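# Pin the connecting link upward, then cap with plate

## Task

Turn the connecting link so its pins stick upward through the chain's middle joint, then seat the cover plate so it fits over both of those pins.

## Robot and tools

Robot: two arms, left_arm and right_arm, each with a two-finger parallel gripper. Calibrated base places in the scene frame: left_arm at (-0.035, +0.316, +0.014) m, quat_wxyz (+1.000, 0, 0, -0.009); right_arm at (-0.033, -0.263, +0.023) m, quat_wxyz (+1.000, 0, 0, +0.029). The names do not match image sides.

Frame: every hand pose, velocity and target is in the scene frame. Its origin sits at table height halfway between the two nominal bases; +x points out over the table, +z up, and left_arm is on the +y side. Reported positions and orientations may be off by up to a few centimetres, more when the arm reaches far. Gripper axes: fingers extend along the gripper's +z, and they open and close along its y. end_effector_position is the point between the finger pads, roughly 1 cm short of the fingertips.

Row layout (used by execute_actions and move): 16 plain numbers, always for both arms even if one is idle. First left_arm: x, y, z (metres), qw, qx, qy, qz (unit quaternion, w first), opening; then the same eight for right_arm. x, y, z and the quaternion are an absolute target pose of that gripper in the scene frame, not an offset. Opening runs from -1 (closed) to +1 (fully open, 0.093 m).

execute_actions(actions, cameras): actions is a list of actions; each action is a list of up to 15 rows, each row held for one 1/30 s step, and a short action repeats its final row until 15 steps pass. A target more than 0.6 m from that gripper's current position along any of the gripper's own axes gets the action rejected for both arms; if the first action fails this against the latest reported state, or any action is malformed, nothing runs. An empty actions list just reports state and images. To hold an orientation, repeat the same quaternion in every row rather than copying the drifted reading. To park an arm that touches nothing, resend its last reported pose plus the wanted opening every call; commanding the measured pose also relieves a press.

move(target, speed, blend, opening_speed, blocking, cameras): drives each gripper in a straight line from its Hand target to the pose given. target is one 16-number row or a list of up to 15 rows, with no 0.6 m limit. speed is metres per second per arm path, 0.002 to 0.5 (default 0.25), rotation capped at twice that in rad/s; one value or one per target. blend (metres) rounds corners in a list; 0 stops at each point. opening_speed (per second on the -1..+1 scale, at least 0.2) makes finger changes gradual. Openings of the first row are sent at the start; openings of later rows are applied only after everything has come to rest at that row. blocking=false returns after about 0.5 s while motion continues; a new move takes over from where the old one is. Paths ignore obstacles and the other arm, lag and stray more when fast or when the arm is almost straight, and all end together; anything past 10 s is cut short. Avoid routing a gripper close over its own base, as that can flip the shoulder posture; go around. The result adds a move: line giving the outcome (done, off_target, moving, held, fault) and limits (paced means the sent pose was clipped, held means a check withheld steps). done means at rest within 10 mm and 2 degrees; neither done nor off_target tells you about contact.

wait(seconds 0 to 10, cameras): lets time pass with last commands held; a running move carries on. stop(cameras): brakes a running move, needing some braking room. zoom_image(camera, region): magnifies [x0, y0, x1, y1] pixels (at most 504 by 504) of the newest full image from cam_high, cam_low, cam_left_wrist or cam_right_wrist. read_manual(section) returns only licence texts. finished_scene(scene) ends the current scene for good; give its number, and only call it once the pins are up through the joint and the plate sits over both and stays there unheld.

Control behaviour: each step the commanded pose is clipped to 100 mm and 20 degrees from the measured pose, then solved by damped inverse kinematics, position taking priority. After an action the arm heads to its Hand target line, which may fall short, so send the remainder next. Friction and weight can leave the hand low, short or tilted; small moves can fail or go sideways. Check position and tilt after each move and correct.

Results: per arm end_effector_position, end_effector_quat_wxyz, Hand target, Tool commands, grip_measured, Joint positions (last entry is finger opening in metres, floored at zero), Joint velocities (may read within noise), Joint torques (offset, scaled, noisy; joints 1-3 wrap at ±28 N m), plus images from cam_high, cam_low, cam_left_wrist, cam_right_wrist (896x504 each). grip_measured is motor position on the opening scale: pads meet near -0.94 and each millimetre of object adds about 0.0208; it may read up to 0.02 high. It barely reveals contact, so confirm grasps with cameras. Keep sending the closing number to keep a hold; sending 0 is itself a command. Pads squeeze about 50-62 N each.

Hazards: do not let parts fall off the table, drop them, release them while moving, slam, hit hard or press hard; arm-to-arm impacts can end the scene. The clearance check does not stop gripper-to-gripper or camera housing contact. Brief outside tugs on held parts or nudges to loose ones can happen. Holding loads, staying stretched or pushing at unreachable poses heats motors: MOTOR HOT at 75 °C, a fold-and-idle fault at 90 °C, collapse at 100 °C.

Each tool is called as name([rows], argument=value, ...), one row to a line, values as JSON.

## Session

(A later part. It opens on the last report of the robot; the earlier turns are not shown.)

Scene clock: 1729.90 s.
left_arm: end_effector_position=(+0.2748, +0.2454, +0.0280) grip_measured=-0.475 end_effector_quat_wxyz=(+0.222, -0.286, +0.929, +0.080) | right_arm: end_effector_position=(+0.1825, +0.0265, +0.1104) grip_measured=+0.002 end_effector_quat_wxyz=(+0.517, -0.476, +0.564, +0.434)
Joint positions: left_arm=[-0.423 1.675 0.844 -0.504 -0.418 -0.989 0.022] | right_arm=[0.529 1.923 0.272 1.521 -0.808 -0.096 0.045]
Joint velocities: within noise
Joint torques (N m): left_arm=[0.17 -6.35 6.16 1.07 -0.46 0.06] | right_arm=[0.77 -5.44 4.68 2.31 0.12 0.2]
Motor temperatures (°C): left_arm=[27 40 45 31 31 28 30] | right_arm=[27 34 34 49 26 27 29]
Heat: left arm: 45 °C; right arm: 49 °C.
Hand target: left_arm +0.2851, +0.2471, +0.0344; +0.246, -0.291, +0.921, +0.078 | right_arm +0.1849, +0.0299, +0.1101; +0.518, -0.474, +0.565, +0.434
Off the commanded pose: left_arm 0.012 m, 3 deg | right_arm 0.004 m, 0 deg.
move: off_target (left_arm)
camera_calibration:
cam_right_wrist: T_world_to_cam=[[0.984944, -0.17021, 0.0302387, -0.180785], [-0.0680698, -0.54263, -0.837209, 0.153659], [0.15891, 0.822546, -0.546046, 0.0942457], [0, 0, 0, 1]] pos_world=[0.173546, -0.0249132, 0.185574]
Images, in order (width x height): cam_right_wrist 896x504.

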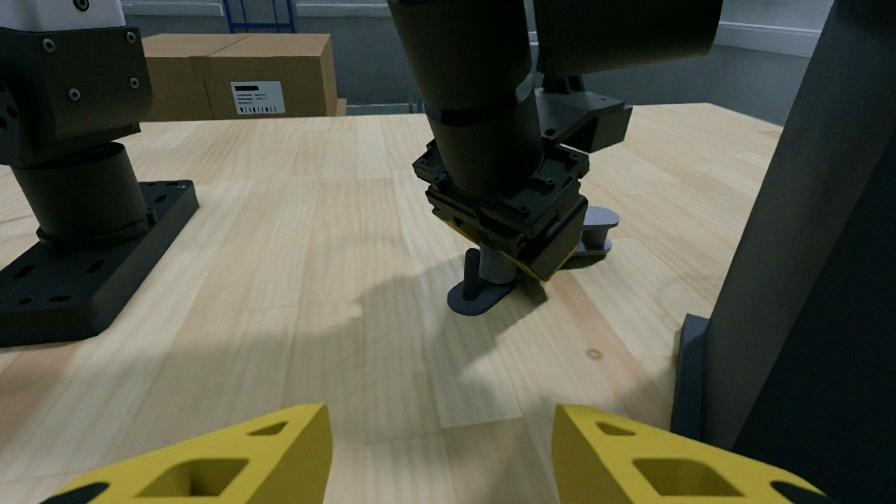

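move([
  [0.2860,0.2470,0.0305,0.2468,-0.2905,0.9212,0.0778,-1,0.185,0.03,0.11,0.5175,-0.4739,0.5648,0.4343,0.0],
], speed=0.02, cameras=["cam_right_wrist"])

move([
  [0.2860,0.2470,0.0305,0.2468,-0.2905,0.9212,0.0778,-0.2,0.185,0.03,0.11,0.5175,-0.4739,0.5648,0.4343,0.0],
], speed=0.02, opening_speed=0.4, cameras=["cam_right_wrist","cam_left_wrist"])

zoom_image(camera="cam_right_wrist", region=[440, 160, 600, 320])

Scene clock: 1740.50 s.
left_arm: end_effector_position=(+0.2753, +0.2452, +0.0250) grip_measured=-0.475 end_effector_quat_wxyz=(+0.222, -0.286, +0.928, +0.080) | right_arm: end_effector_position=(+0.1825, +0.0265, +0.1104) grip_measured=+0.002 end_effector_quat_wxyz=(+0.517, -0.476, +0.564, +0.434)
Joint positions: left_arm=[-0.423 1.684 0.84 -0.49 -0.418 -0.989 0.022] | right_arm=[0.529 1.923 0.272 1.521 -0.808 -0.096 0.045]
Joint velocities: within noise
Joint torques (N m): left_arm=[0.12 -6.31 6.13 1.09 -0.47 0.05] | right_arm=[0.69 -5.64 4.55 2.32 0.13 0.16]
Motor temperatures (°C): left_arm=[27 40 44 31 31 28 30] | right_arm=[27 34 33 49 26 27 29]
Heat: left arm: 44 °C; right arm: 49 °C.
Hand target: left_arm +0.2856, +0.2471, +0.0309; +0.246, -0.291, +0.921, +0.078 | right_arm +0.1849, +0.0299, +0.1101; +0.518, -0.474, +0.565, +0.434
Off the commanded pose: left_arm 0.012 m, 3 deg | right_arm 0.004 m, 0 deg.
move: off_target (left_arm)
camera_calibration:
cam_right_wrist: T_world_to_cam=[[0.984944, -0.17021, 0.0302387, -0.180785], [-0.0680698, -0.54263, -0.837209, 0.153659], [0.15891, 0.822546, -0.546046, 0.0942457], [0, 0, 0, 1]] pos_world=[0.173546, -0.0249132, 0.185574]
Images, in order (width x height): cam_right_wrist 896x504.

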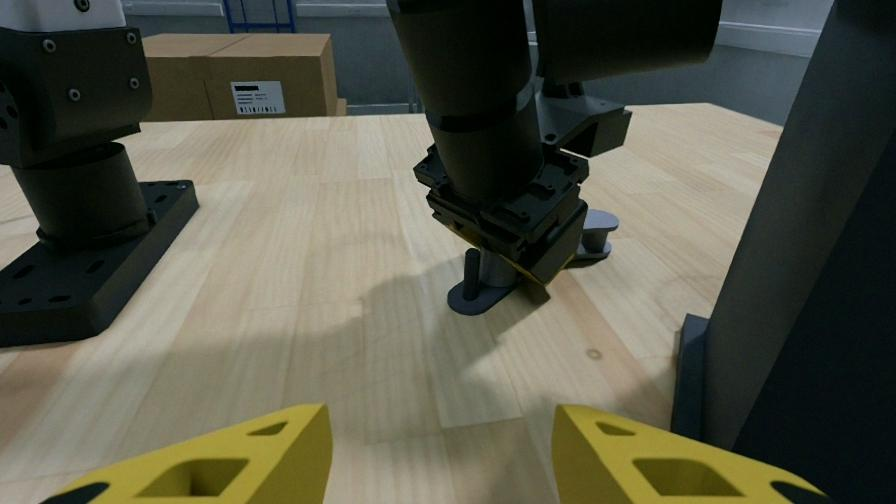

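Scene clock: 1742.80 s.
left_arm: end_effector_position=(+0.2810, +0.2450, +0.0274) grip_measured=-0.202 end_effector_quat_wxyz=(+0.236, -0.289, +0.925, +0.077) | right_arm: end_effector_position=(+0.1825, +0.0265, +0.1104) grip_measured=+0.002 end_effector_quat_wxyz=(+0.517, -0.476, +0.564, +0.434)
Joint positions: left_arm=[-0.423 1.684 0.84 -0.465 -0.433 -0.989 0.036] | right_arm=[0.529 1.923 0.272 1.521 -0.808 -0.096 0.045]
Joint velocities: within noise
Joint torques (N m): left_arm=[0.16 -6.23 6.13 0.92 -0.31 0.06] | right_arm=[0.58 -5.59 4.66 2.31 0.1 0.14]
Motor temperatures (°C): left_arm=[27 40 44 31 31 28 30] | right_arm=[27 34 33 49 26 27 29]
Heat: left arm: 44 °C; right arm: 49 °C.
Hand target: left_arm +0.2860, +0.2470, +0.0306; +0.247, -0.291, +0.921, +0.078 | right_arm +0.1849, +0.0299, +0.1101; +0.518, -0.474, +0.565, +0.434
Off the commanded pose: left_arm 0.006 m, 1 deg | right_arm 0.004 m, 0 deg.
move: done
camera_calibration:
cam_left_wrist: T_world_to_cam=[[0.554063, -0.832356, -0.0140556, 0.0495959], [-0.831654, -0.552688, -0.0537311, 0.411133], [0.0369551, 0.0414598, -0.998457, 0.082373], [0, 0, 0, 1]] pos_world=[0.311397, 0.265094, 0.105034]
cam_right_wrist: T_world_to_cam=[[0.984944, -0.17021, 0.0302387, -0.180785], [-0.0680698, -0.54263, -0.837209, 0.153659], [0.15891, 0.822546, -0.546046, 0.0942457], [0, 0, 0, 1]] pos_world=[0.173546, -0.0249132, 0.185574]
Images, in order (width x height): cam_left_wrist 896x504, cam_right_wrist 896x504.

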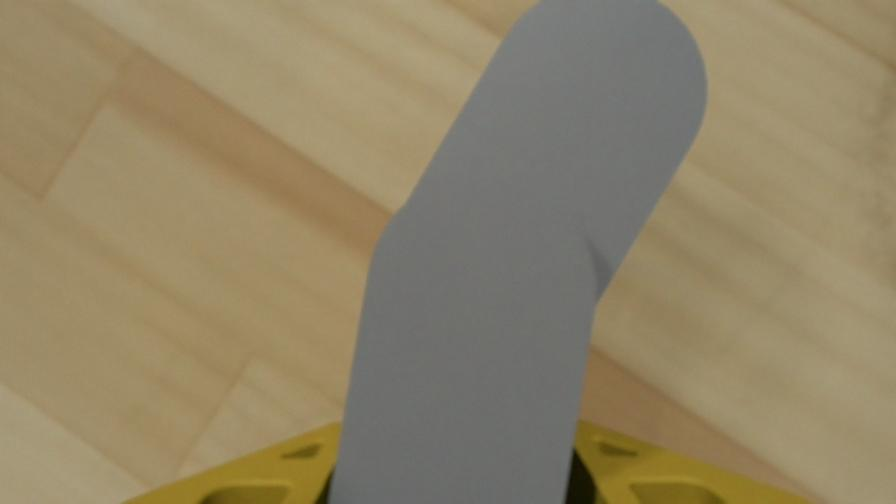

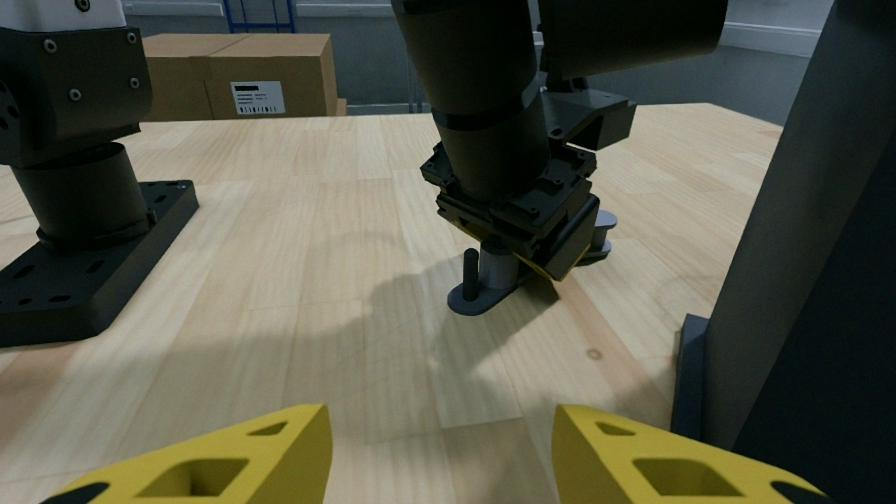

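Scaled by 3.150 from the camera's 896x504 image, which has a finer 1280x720 frame.

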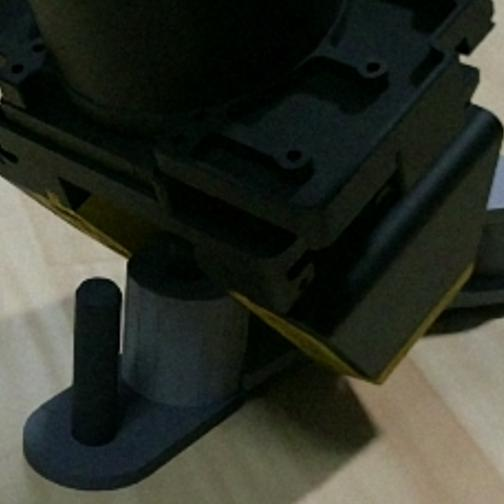

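move([
  [0.282,0.2460,0.032,0.2468,-0.2905,0.9212,0.0778,0.05,0.185,0.03,0.11,0.5175,-0.4739,0.5648,0.4343,0.0],
  [0.280,0.2450,0.09,0.2468,-0.2905,0.9212,0.0778,0.05,0.185,0.03,0.11,0.5175,-0.4739,0.5648,0.4343,0.0],
  [0.22,0.18,0.20,0.2468,-0.2905,0.9212,0.0778,0.05,0.185,0.03,0.11,0.5175,-0.4739,0.5648,0.4343,0.0],
], speed=[0.03,0.06,0.2], opening_speed=0.4, cameras=["cam_right_wrist","cam_left_wrist"])

Scene clock: 1752.80 s.
left_arm: end_effector_position=(+0.2171, +0.1815, +0.1942) grip_measured=+0.048 end_effector_quat_wxyz=(+0.239, -0.288, +0.924, +0.079) | right_arm: end_effector_position=(+0.1825, +0.0265, +0.1104) grip_measured=+0.002 end_effector_quat_wxyz=(+0.517, -0.476, +0.564, +0.434)
Joint positions: left_arm=[-0.759 1.502 1.358 -1.331 -0.5 -1.355 0.048] | right_arm=[0.529 1.923 0.272 1.521 -0.808 -0.096 0.045]
Joint velocities: within noise
Joint torques (N m): left_arm=[-0.79 -4.78 8.72 0.37 -0.38 -0.04] | right_arm=[0.58 -5.67 4.67 2.31 0.15 0.15]
Motor temperatures (°C): left_arm=[27 40 45 31 31 28 30] | right_arm=[27 34 33 49 26 27 29]
Heat: left arm: 45 °C; right arm: 49 °C.
Hand target: left_arm +0.2199, +0.1800, +0.2000; +0.247, -0.290, +0.921, +0.077 | right_arm +0.1849, +0.0299, +0.1101; +0.518, -0.474, +0.565, +0.434
Off the commanded pose: left_arm 0.007 m, 1 deg | right_arm 0.004 m, 0 deg.
move: done
camera_calibration:
cam_left_wrist: T_world_to_cam=[[0.552377, -0.833432, -0.0164261, 0.035501], [-0.832604, -0.550654, -0.0595926, 0.33281], [0.0406213, 0.0465941, -0.998088, 0.252103], [0, 0, 0, 1]] pos_world=[0.247248, 0.201104, 0.272037]
cam_right_wrist: T_world_to_cam=[[0.984944, -0.17021, 0.0302387, -0.180785], [-0.0680698, -0.54263, -0.837209, 0.153659], [0.15891, 0.822546, -0.546046, 0.0942457], [0, 0, 0, 1]] pos_world=[0.173546, -0.0249132, 0.185574]
Images, in order (width x height): cam_left_wrist 896x504, cam_right_wrist 896x504.

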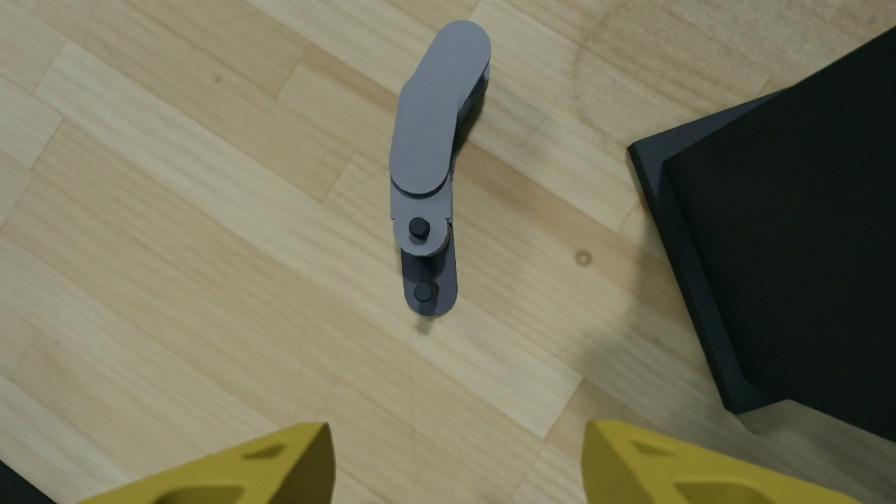

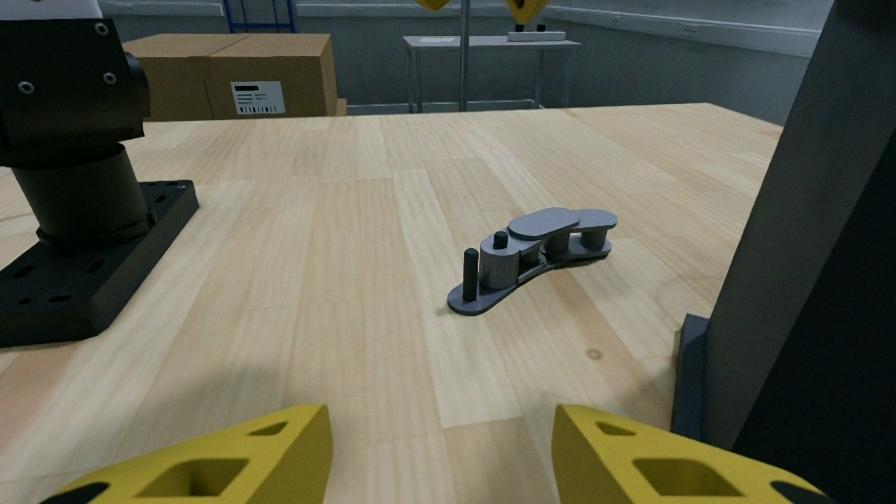

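move([
  [0.26,0.12,0.33,0.25,0.2,0.93,-0.05,0.05,0.185,0.03,0.11,0.5175,-0.4739,0.5648,0.4343,0.0],
  [0.30,0.065,0.325,0.2338,0.3470,0.9038,-0.0897,0.05,0.185,0.03,0.11,0.5175,-0.4739,0.5648,0.4343,0.0],
], speed=0.25, blend=0.03, cameras=["cam_left_wrist","cam_high"])

Scene clock: 1769.27 s.
left_arm: end_effector_position=(+0.2987, +0.0656, +0.3219) grip_measured=+0.048 end_effector_quat_wxyz=(+0.232, +0.344, +0.906, -0.084) | right_arm: end_effector_position=(+0.1825, +0.0265, +0.1104) grip_measured=+0.002 end_effector_quat_wxyz=(+0.517, -0.476, +0.564, +0.434)
Joint positions: left_arm=[-0.61 1.895 2.328 -1.505 0.039 0.089 0.048] | right_arm=[0.529 1.923 0.272 1.521 -0.808 -0.096 0.045]
Joint velocities: within noise
Joint torques (N m): left_arm=[0.27 -7.2 8.29 1.11 0.28 0.11] | right_arm=[0.53 -5.45 4.52 2.28 0.16 0.14]
Motor temperatures (°C): left_arm=[27 40 45 30 31 28 29] | right_arm=[27 34 33 49 26 27 29]
Heat: left arm: 45 °C; right arm: 49 °C.
Hand target: left_arm +0.3000, +0.0650, +0.3251; +0.235, +0.347, +0.904, -0.090 | right_arm +0.1849, +0.0299, +0.1101; +0.518, -0.474, +0.565, +0.434
Off the commanded pose: left_arm 0.003 m, 1 deg | right_arm 0.004 m, 0 deg.
move: done
camera_calibration:
cam_left_wrist: T_world_to_cam=[[-0.678101, -0.734802, -0.0156274, 0.256757], [-0.7334, 0.67789, -0.0508851, 0.231533], [0.0479842, -0.0230441, -0.998582, 0.384177], [0, 0, 0, 1]] pos_world=[0.325479, 0.0405648, 0.399426]
Images, in order (width x height): cam_high 896x504, cam_left_wrist 896x504.

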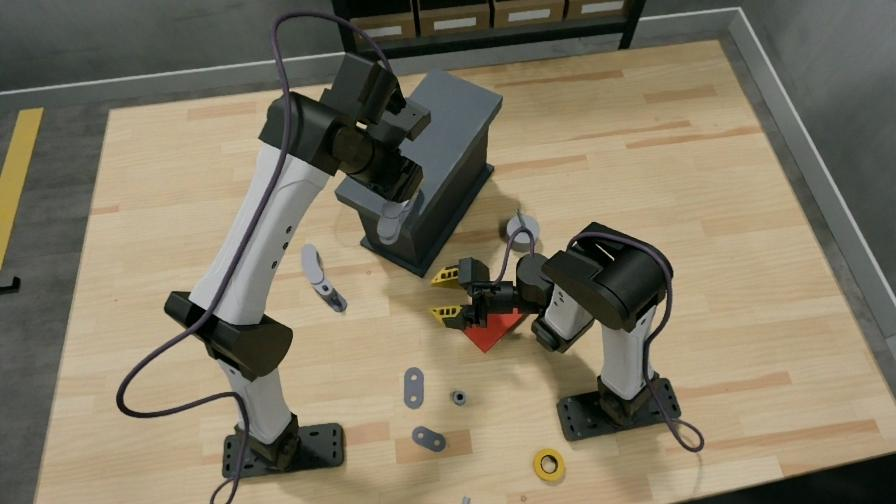

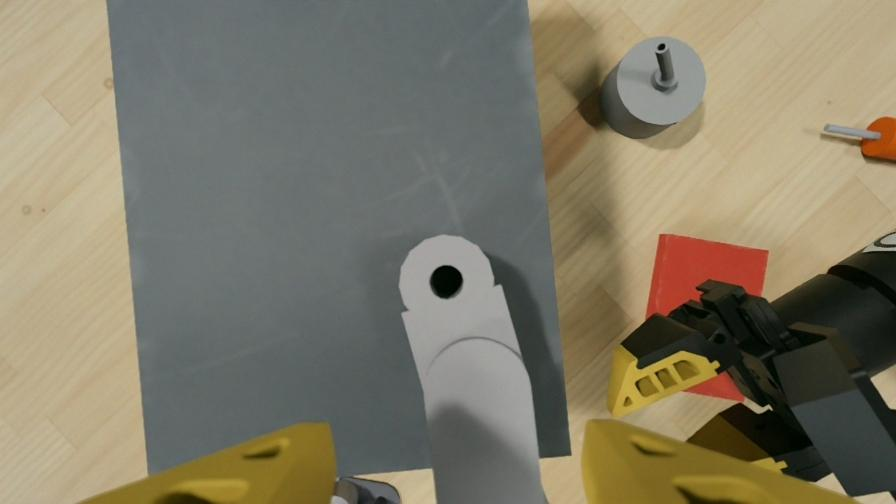

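move([
  [0.308,0.0525,0.285,0.2357,0.2183,0.9455,-0.0544,0.0,0.185,0.03,0.11,0.5175,-0.4739,0.5648,0.4343,0.0],
  [0.308,0.0525,0.256,0.2357,0.2183,0.9455,-0.0544,0.0,0.185,0.03,0.11,0.5175,-0.4739,0.5648,0.4343,0.0],
], speed=0.07, cameras=["cam_left_wrist","cam_right_wrist"])

Scene clock: 1787.60 s.
left_arm: end_effector_position=(+0.3090, +0.0523, +0.2487) grip_measured=+0.002 end_effector_quat_wxyz=(+0.222, +0.222, +0.948, -0.053) | right_arm: end_effector_position=(+0.1825, +0.0265, +0.1104) grip_measured=+0.002 end_effector_quat_wxyz=(+0.517, -0.476, +0.564, +0.434)
Joint positions: left_arm=[-0.675 1.84 1.941 -1.221 -0.1 -0.21 0.045] | right_arm=[0.529 1.923 0.272 1.521 -0.808 -0.096 0.045]
Joint velocities: within noise
Joint torques (N m): left_arm=[-0.96 -9.98 6.19 1.22 -0.1 -0.07] | right_arm=[0.55 -5.57 4.48 2.32 0.09 0.17]
Motor temperatures (°C): left_arm=[27 42 45 31 30 28 29] | right_arm=[27 34 33 49 26 27 29]
Heat: left arm: 45 °C; right arm: 49 °C.
Hand target: left_arm +0.3080, +0.0526, +0.2560; +0.235, +0.218, +0.946, -0.054 | right_arm +0.1849, +0.0299, +0.1101; +0.518, -0.474, +0.565, +0.434
Off the commanded pose: left_arm 0.007 m, 2 deg | right_arm 0.004 m, 0 deg.
move: done
camera_calibration:
cam_left_wrist: T_world_to_cam=[[-0.463122, -0.886285, -0.00407059, 0.191457], [-0.886203, 0.463135, -0.0122881, 0.293232], [0.012776, -0.00208353, -0.999916, 0.320341], [0, 0, 0, 1]] pos_world=[0.344438, 0.0345473, 0.324696]
cam_right_wrist: T_world_to_cam=[[0.984944, -0.17021, 0.0302387, -0.180785], [-0.0680698, -0.54263, -0.837209, 0.153659], [0.15891, 0.822546, -0.546046, 0.0942457], [0, 0, 0, 1]] pos_world=[0.173546, -0.0249132, 0.185574]
Images, in order (width x height): cam_left_wrist 896x504, cam_right_wrist 896x504.

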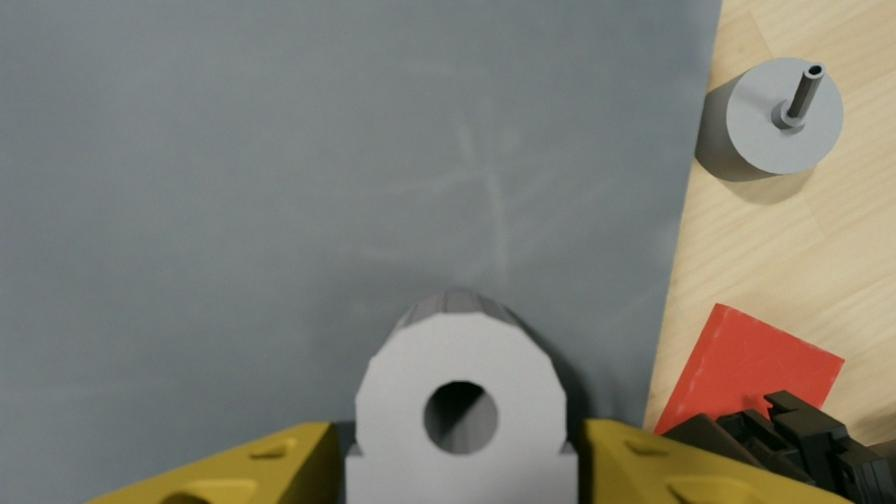

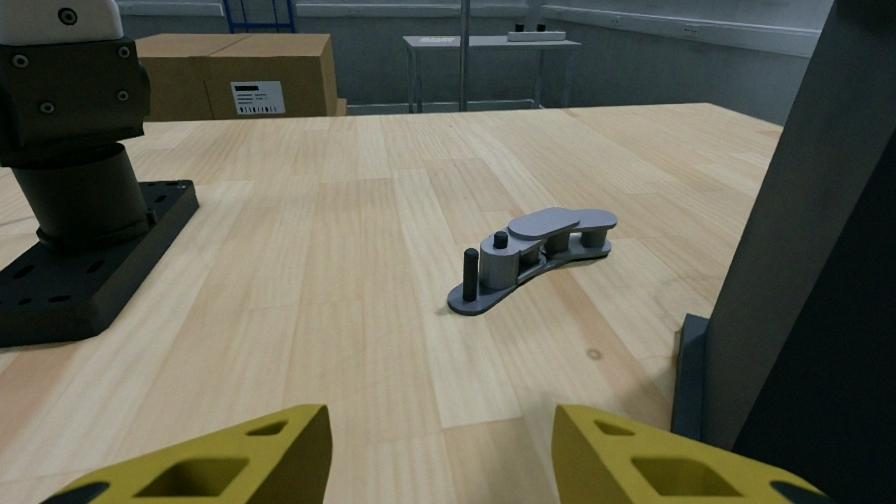

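move([
  [0.308,0.0525,0.256,0.2357,0.2183,0.9455,-0.0544,-1,0.185,0.03,0.11,0.5175,-0.4739,0.5648,0.4343,0.0],
], speed=0.07, opening_speed=0.6, cameras=["cam_left_wrist"])

move([
  [0.308,0.0525,0.30,0.2357,0.2183,0.9455,-0.0544,-1,0.185,0.03,0.11,0.5175,-0.4739,0.5648,0.4343,0.0],
], speed=0.06, cameras=["cam_left_wrist","cam_high"])

Scene clock: 1802.43 s.
left_arm: end_effector_position=(+0.3095, +0.0524, +0.2489) grip_measured=-0.476 end_effector_quat_wxyz=(+0.223, +0.222, +0.948, -0.053) | right_arm: end_effector_position=(+0.1825, +0.0265, +0.1104) grip_measured=+0.002 end_effector_quat_wxyz=(+0.517, -0.476, +0.564, +0.434)
Joint positions: left_arm=[-0.675 1.84 1.941 -1.22 -0.102 -0.21 0.022] | right_arm=[0.529 1.923 0.272 1.521 -0.808 -0.096 0.045]
Joint velocities: within noise
Joint torques (N m): left_arm=[-1.01 -9.96 6.22 1.23 -0.07 -0.07] | right_arm=[0.5 -5.45 4.77 2.35 0.18 0.17]
Motor temperatures (°C): left_arm=[27 44 45 31 30 28 29] | right_arm=[27 34 33 49 26 27 29]
Heat: left arm: 45 °C; right arm: 49 °C.
Hand target: left_arm +0.3080, +0.0526, +0.2560; +0.235, +0.218, +0.946, -0.055 | right_arm +0.1849, +0.0299, +0.1101; +0.518, -0.474, +0.565, +0.434
Off the commanded pose: left_arm 0.007 m, 2 deg | right_arm 0.004 m, 0 deg.
move: done
camera_calibration:
cam_left_wrist: T_world_to_cam=[[-0.461923, -0.886903, -0.00559398, 0.191807], [-0.88679, 0.461954, -0.0142157, 0.294345], [0.0151921, -0.00160585, -0.999883, 0.319749], [0, 0, 0, 1]] pos_world=[0.344765, 0.0346537, 0.324969]
Images, in order (width x height): cam_left_wrist 896x504.

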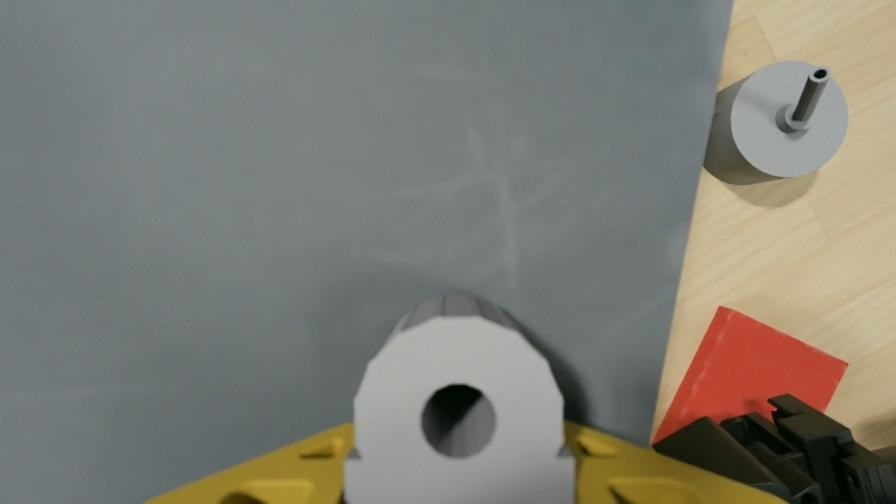

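Scene clock: 1803.87 s.
left_arm: end_effector_position=(+0.3045, +0.0566, +0.2827) grip_measured=-0.476 end_effector_quat_wxyz=(+0.208, +0.223, +0.951, -0.045) | right_arm: end_effector_position=(+0.1825, +0.0265, +0.1104) grip_measured=+0.002 end_effector_quat_wxyz=(+0.517, -0.476, +0.564, +0.434)
Joint positions: left_arm=[-0.675 1.927 2.221 -1.448 -0.102 -0.21 0.022] | right_arm=[0.529 1.923 0.272 1.521 -0.808 -0.096 0.045]
Joint velocities: within noise
Joint torques (N m): left_arm=[-1.01 -9.05 10.09 1.2 -0.06 -0.07] | right_arm=[0.65 -5.63 4.68 2.32 0.09 0.21]
Motor temperatures (°C): left_arm=[27 44 45 31 30 28 29] | right_arm=[27 34 33 49 26 27 29]
Heat: left arm: 45 °C; right arm: 49 °C.
Hand target: left_arm +0.3075, +0.0530, +0.2999; +0.236, +0.218, +0.945, -0.055 | right_arm +0.1849, +0.0299, +0.1101; +0.518, -0.474, +0.565, +0.434
Off the commanded pose: left_arm 0.018 m, 3 deg | right_arm 0.004 m, 0 deg.
move: off_target (left_arm)
camera_calibration:
cam_left_wrist: T_world_to_cam=[[-0.462166, -0.8867, -0.0128311, 0.195496], [-0.886722, 0.461898, 0.0193436, 0.278873], [-0.0112254, 0.0203176, -0.999731, 0.360389], [0, 0, 0, 1]] pos_world=[0.34168, 0.0372139, 0.357406]
Images, in order (width x height): cam_high 896x504, cam_left_wrist 896x504.

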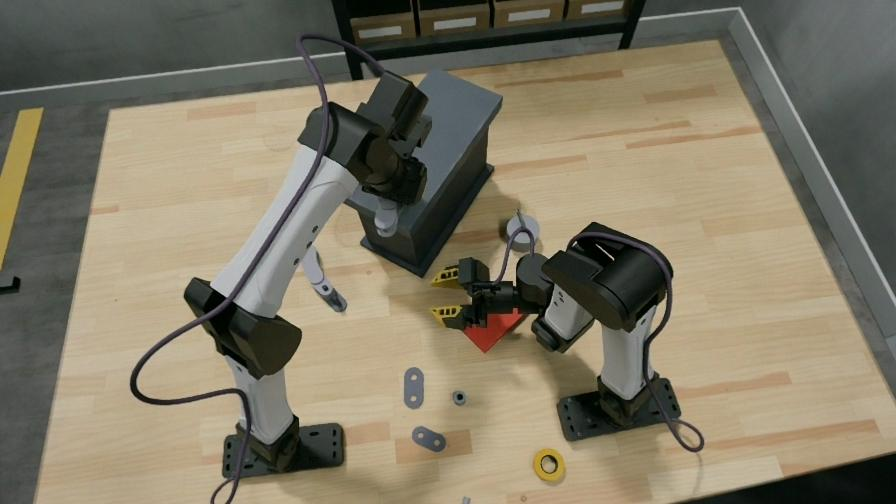

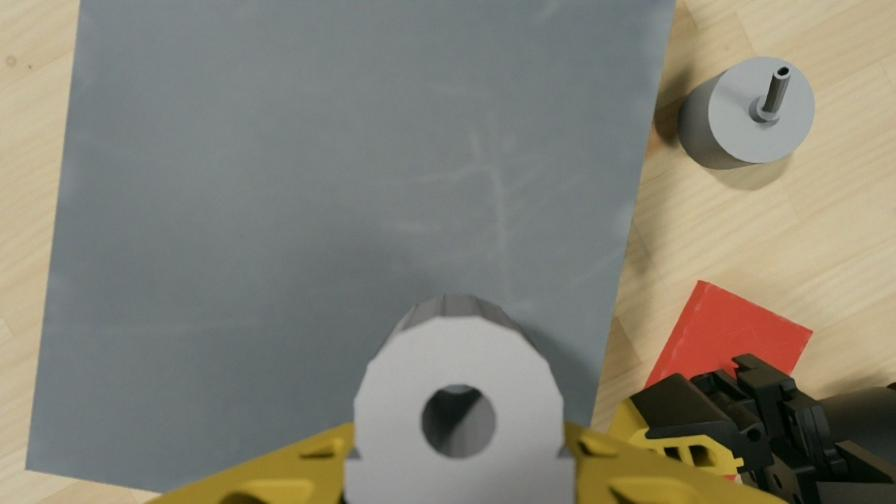

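execute_actions(actions=[])

Scene clock: 1844.33 s.
left_arm: end_effector_position=(+0.3043, +0.0567, +0.2825) grip_measured=-0.476 end_effector_quat_wxyz=(+0.207, +0.223, +0.951, -0.045) | right_arm: end_effector_position=(+0.1825, +0.0265, +0.1104) grip_measured=+0.002 end_effector_quat_wxyz=(+0.517, -0.476, +0.564, +0.434)
Joint positions: left_arm=[-0.675 1.927 2.221 -1.449 -0.102 -0.21 0.022] | right_arm=[0.529 1.923 0.272 1.521 -0.808 -0.096 0.045]
Joint velocities: within noise
Joint torques (N m): left_arm=[-0.99 -9.03 10.06 1.2 -0.07 -0.07] | right_arm=[0.64 -5.63 4.68 2.3 0.11 0.16]
Motor temperatures (°C): left_arm=[27 43 49 32 30 28 30] | right_arm=[27 34 33 49 26 27 29]
Heat: left arm: 49 °C; right arm: 49 °C.
Hand target: left_arm +0.3075, +0.0530, +0.2999; +0.236, +0.218, +0.945, -0.055 | right_arm +0.1849, +0.0299, +0.1101; +0.518, -0.474, +0.565, +0.434
Tool commands: left_gripper/opening=-1.0 right_gripper/opening=+0.0
Off the commanded pose: left_arm 0.018 m, 4 deg | right_arm 0.004 m, 0 deg.
camera_calibration:
cam_left_wrist: T_world_to_cam=[[-0.462178, -0.886691, -0.0130721, 0.195619], [-0.886705, 0.461883, 0.0204621, 0.278307], [-0.0121058, 0.0210482, -0.999705, 0.360491], [0, 0, 0, 1]] pos_world=[0.341551, 0.0373207, 0.357247]
cam_right_wrist: T_world_to_cam=[[0.984944, -0.17021, 0.0302387, -0.180785], [-0.0680698, -0.54263, -0.837209, 0.153659], [0.15891, 0.822546, -0.546046, 0.0942457], [0, 0, 0, 1]] pos_world=[0.173546, -0.0249132, 0.185574]

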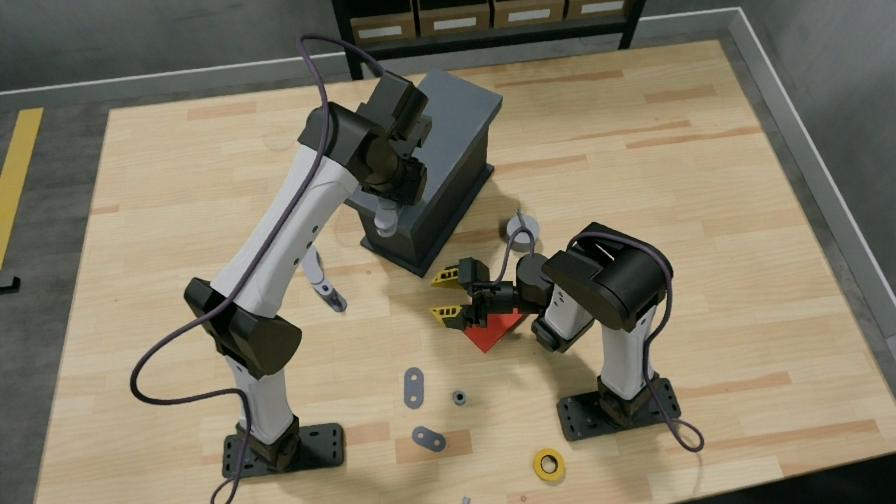

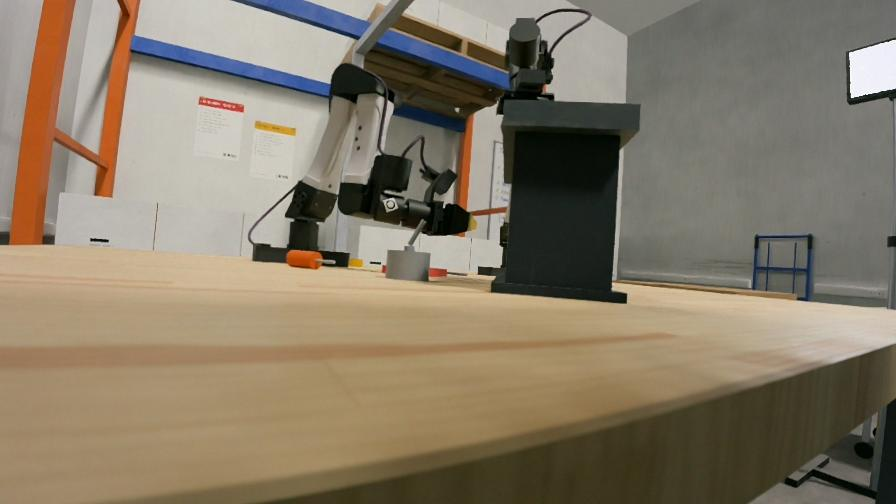

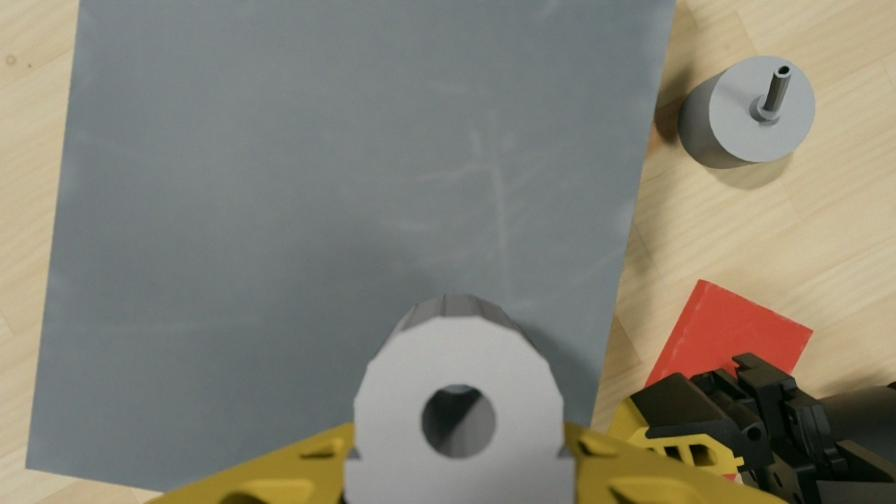

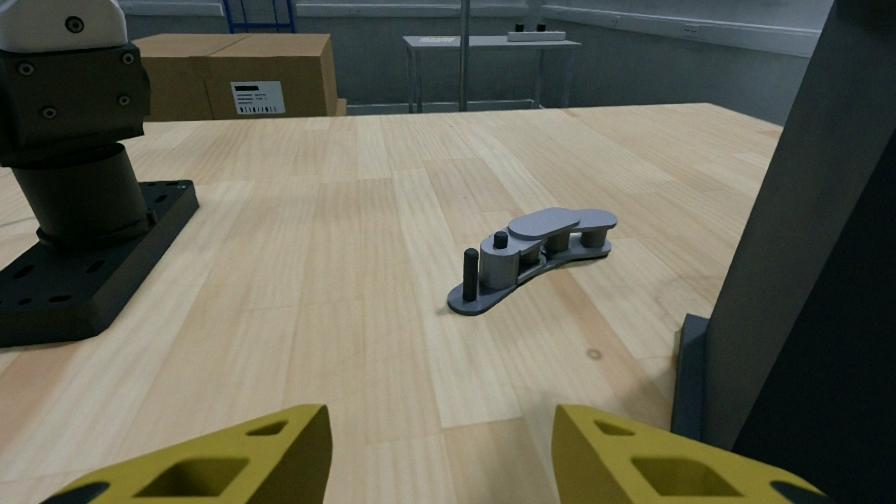

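move([
  [0.29,0.08,0.335,0.2357,0.2183,0.9455,-0.0544,-1,0.1849,0.0299,0.1101,0.5175,-0.4739,0.5648,0.4343,0],
  [0.235,0.17,0.33,0.2556,-0.0447,0.9517,0.1664,-1,0.1849,0.0299,0.1101,0.5175,-0.4739,0.5648,0.4343,0],
  [0.228,0.201,0.25,0.2468,-0.2905,0.9212,0.0778,-1,0.1849,0.0299,0.1101,0.5175,-0.4739,0.5648,0.4343,0],
], blend=0.02, speed=0.12)

Scene clock: 1866.13 s.
left_arm: end_effector_position=(+0.2270, +0.1991, +0.2399) grip_measured=-0.476 end_effector_quat_wxyz=(+0.232, -0.278, +0.927, +0.099) | right_arm: end_effector_position=(+0.1825, +0.0265, +0.1104) grip_measured=+0.002 end_effector_quat_wxyz=(+0.517, -0.476, +0.564, +0.434)
Joint positions: left_arm=[-0.688 1.539 1.577 -1.514 -0.501 -1.263 0.022] | right_arm=[0.529 1.923 0.272 1.521 -0.808 -0.096 0.045]
Joint velocities: within noise
Joint torques (N m): left_arm=[0.24 -8.09 6.79 0.62 -0.25 -0.12] | right_arm=[0.43 -5.75 4.66 2.3 0.09 0.15]
Motor temperatures (°C): left_arm=[27 44 50 31 30 28 30] | right_arm=[27 34 33 49 26 27 29]
Heat: left arm: 50 °C; right arm: 49 °C.
Hand target: left_arm +0.2279, +0.2011, +0.2500; +0.247, -0.291, +0.921, +0.078 | right_arm +0.1848, +0.0298, +0.1102; +0.518, -0.474, +0.565, +0.434
Off the commanded pose: left_arm 0.010 m, 3 deg | right_arm 0.004 m, 0 deg.
move: off_target (left_arm)
camera_calibration:
cam_left_wrist: T_world_to_cam=[[0.5436, -0.837077, -0.0616561, 0.0590637], [-0.83922, -0.540788, -0.0570786, 0.352377], [0.0144363, 0.082771, -0.996464, 0.294847], [0, 0, 0, 1]] pos_world=[0.259359, 0.215597, 0.31756]
cam_right_wrist: T_world_to_cam=[[0.984944, -0.17021, 0.0302387, -0.180785], [-0.0680698, -0.54263, -0.837209, 0.153659], [0.15891, 0.822546, -0.546046, 0.0942457], [0, 0, 0, 1]] pos_world=[0.173546, -0.0249132, 0.185574]

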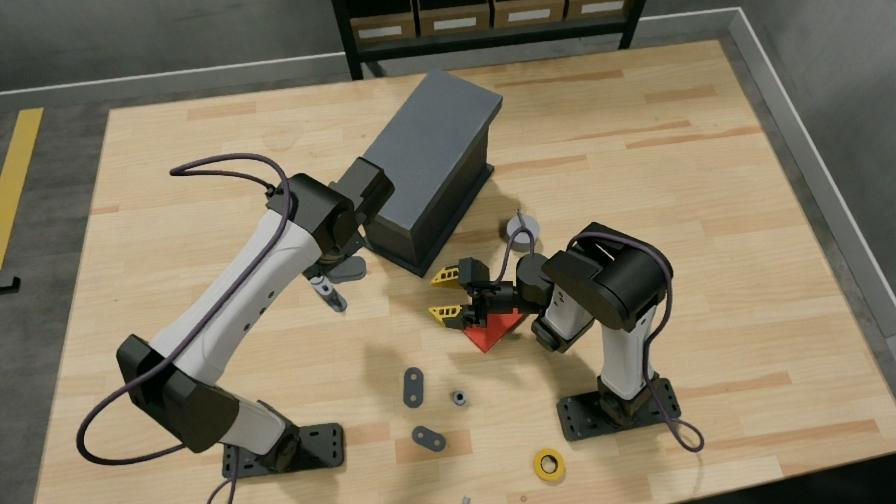

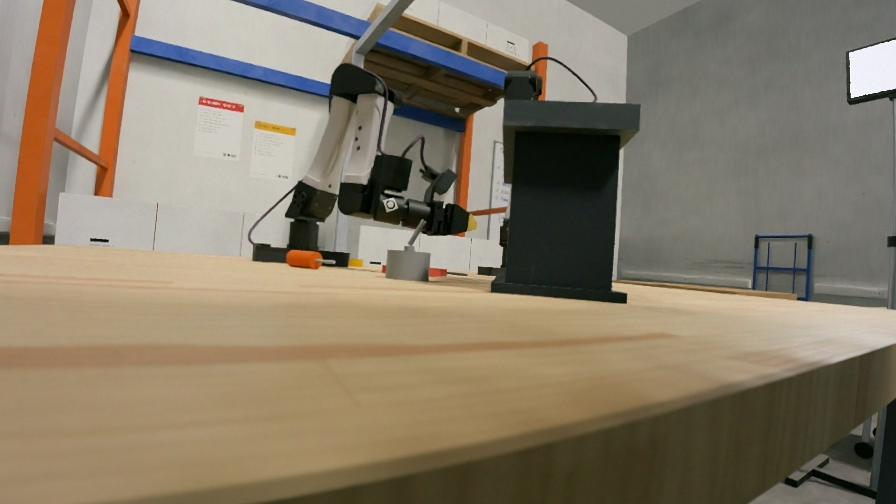

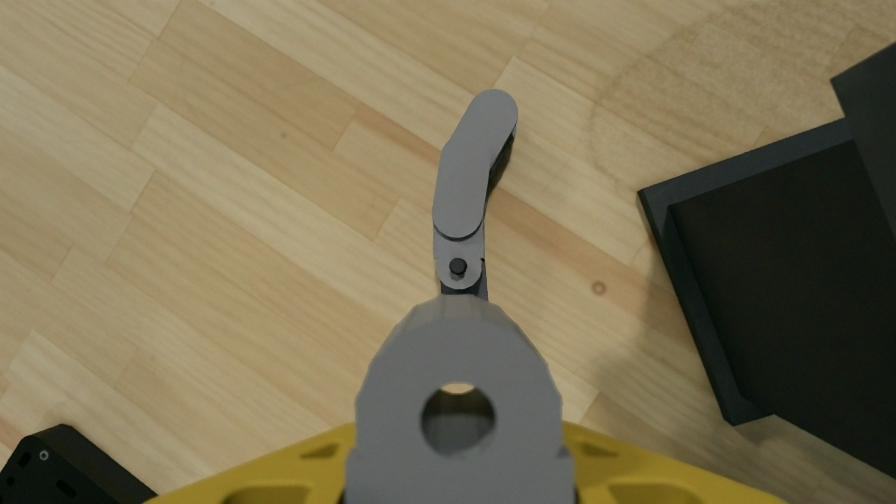

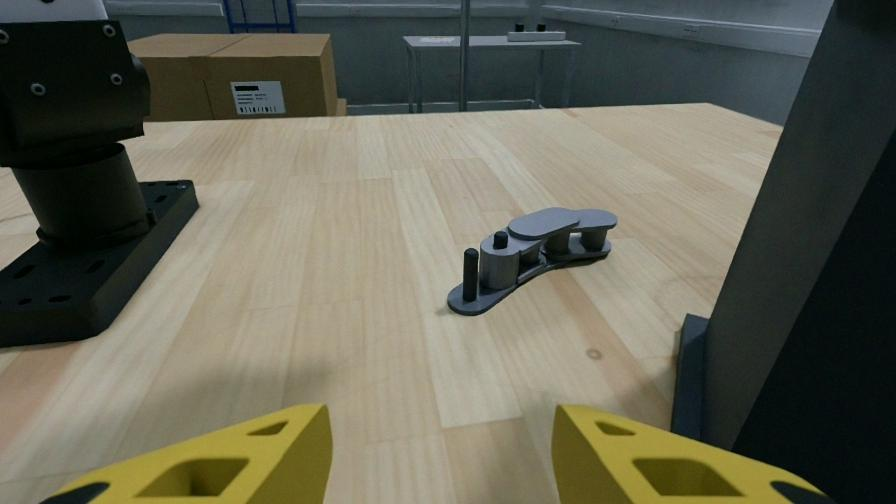

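move(target=[0.223,0.2005,0.14,0.2468,-0.2905,0.9212,0.0778,-1,0.1849,0.0299,0.1101,0.5175,-0.4739,0.5648,0.4343,0], speed=0.1, cameras=["cam_left_wrist","cam_right_wrist"])

zoom_image(camera="cam_right_wrist", region=[380, 100, 640, 320])

Scene clock: 1876.47 s.
left_arm: end_effector_position=(+0.2201, +0.2045, +0.1302) grip_measured=-0.476 end_effector_quat_wxyz=(+0.230, -0.285, +0.925, +0.098) | right_arm: end_effector_position=(+0.1825, +0.0265, +0.1104) grip_measured=+0.002 end_effector_quat_wxyz=(+0.517, -0.476, +0.564, +0.434)
Joint positions: left_arm=[-0.688 1.485 1.089 -1.085 -0.499 -1.28 0.022] | right_arm=[0.529 1.923 0.272 1.521 -0.808 -0.096 0.045]
Joint velocities: within noise
Joint torques (N m): left_arm=[-1.1 -7.56 6.9 0.61 -0.31 -0.08] | right_arm=[0.44 -5.6 4.42 2.36 0.07 0.21]
Motor temperatures (°C): left_arm=[27 43 48 30 30 28 30] | right_arm=[27 34 33 49 26 27 29]
Heat: left arm: 48 °C; right arm: 49 °C.
Hand target: left_arm +0.2229, +0.2006, +0.1400; +0.247, -0.291, +0.921, +0.078 | right_arm +0.1848, +0.0298, +0.1102; +0.518, -0.474, +0.565, +0.434
Off the commanded pose: left_arm 0.011 m, 3 deg | right_arm 0.004 m, 0 deg.
move: off_target (left_arm)
camera_calibration:
cam_left_wrist: T_world_to_cam=[[0.555896, -0.82921, -0.0582362, 0.0558342], [-0.831154, -0.553388, -0.0542661, 0.3437], [0.0127707, 0.0785695, -0.996827, 0.186491], [0, 0, 0, 1]] pos_world=[0.252248, 0.221845, 0.207802]
cam_right_wrist: T_world_to_cam=[[0.984944, -0.17021, 0.0302387, -0.180785], [-0.0680698, -0.54263, -0.837209, 0.153659], [0.15891, 0.822546, -0.546046, 0.0942457], [0, 0, 0, 1]] pos_world=[0.173546, -0.0249132, 0.185574]
Images, in order (width x height): cam_left_wrist 896x504, cam_right_wrist 896x504.

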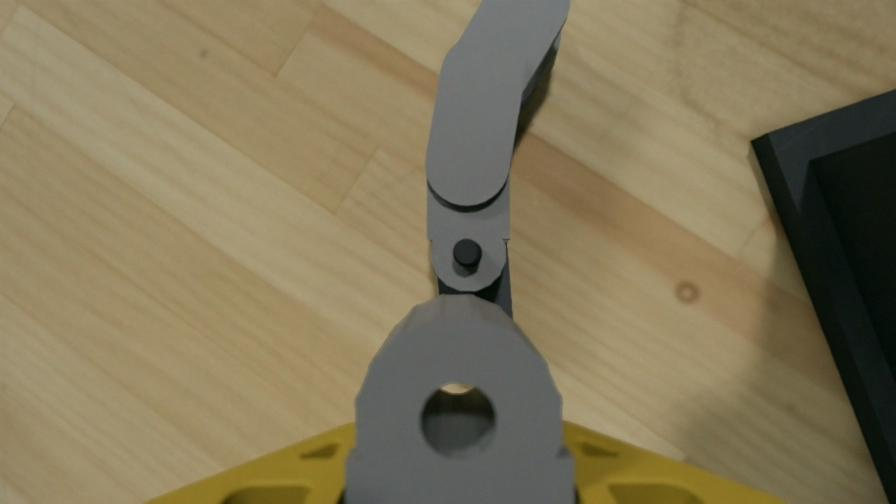

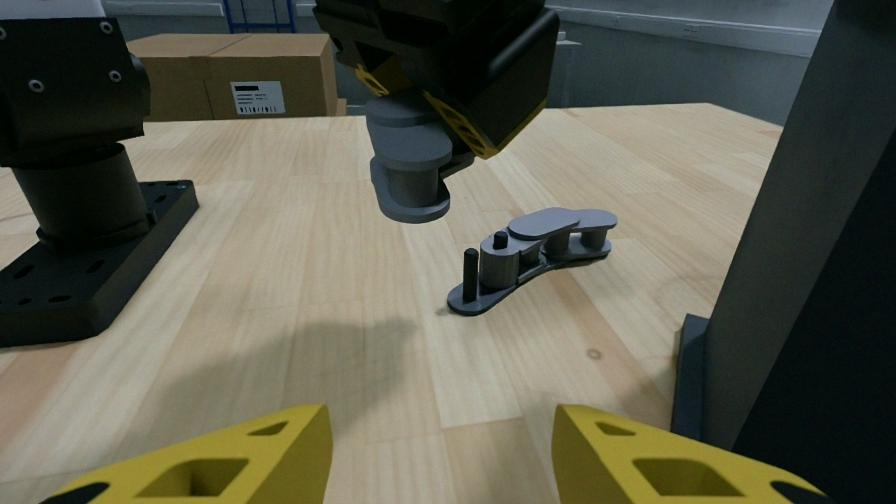

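Scaled by 1.938 from the camera's 896x504 image, which has a finer 1280x720 frame.

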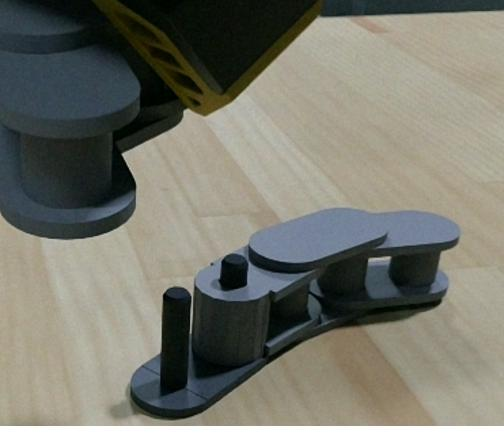

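zoom_image(camera="cam_right_wrist", region=[340, 60, 580, 240])

Scaled by 2.100 from the camera's 896x504 image, which has a finer 1280x720 frame.

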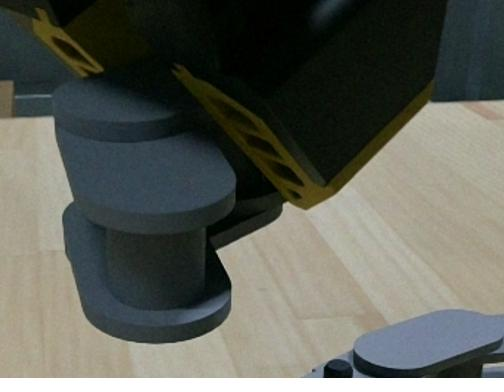

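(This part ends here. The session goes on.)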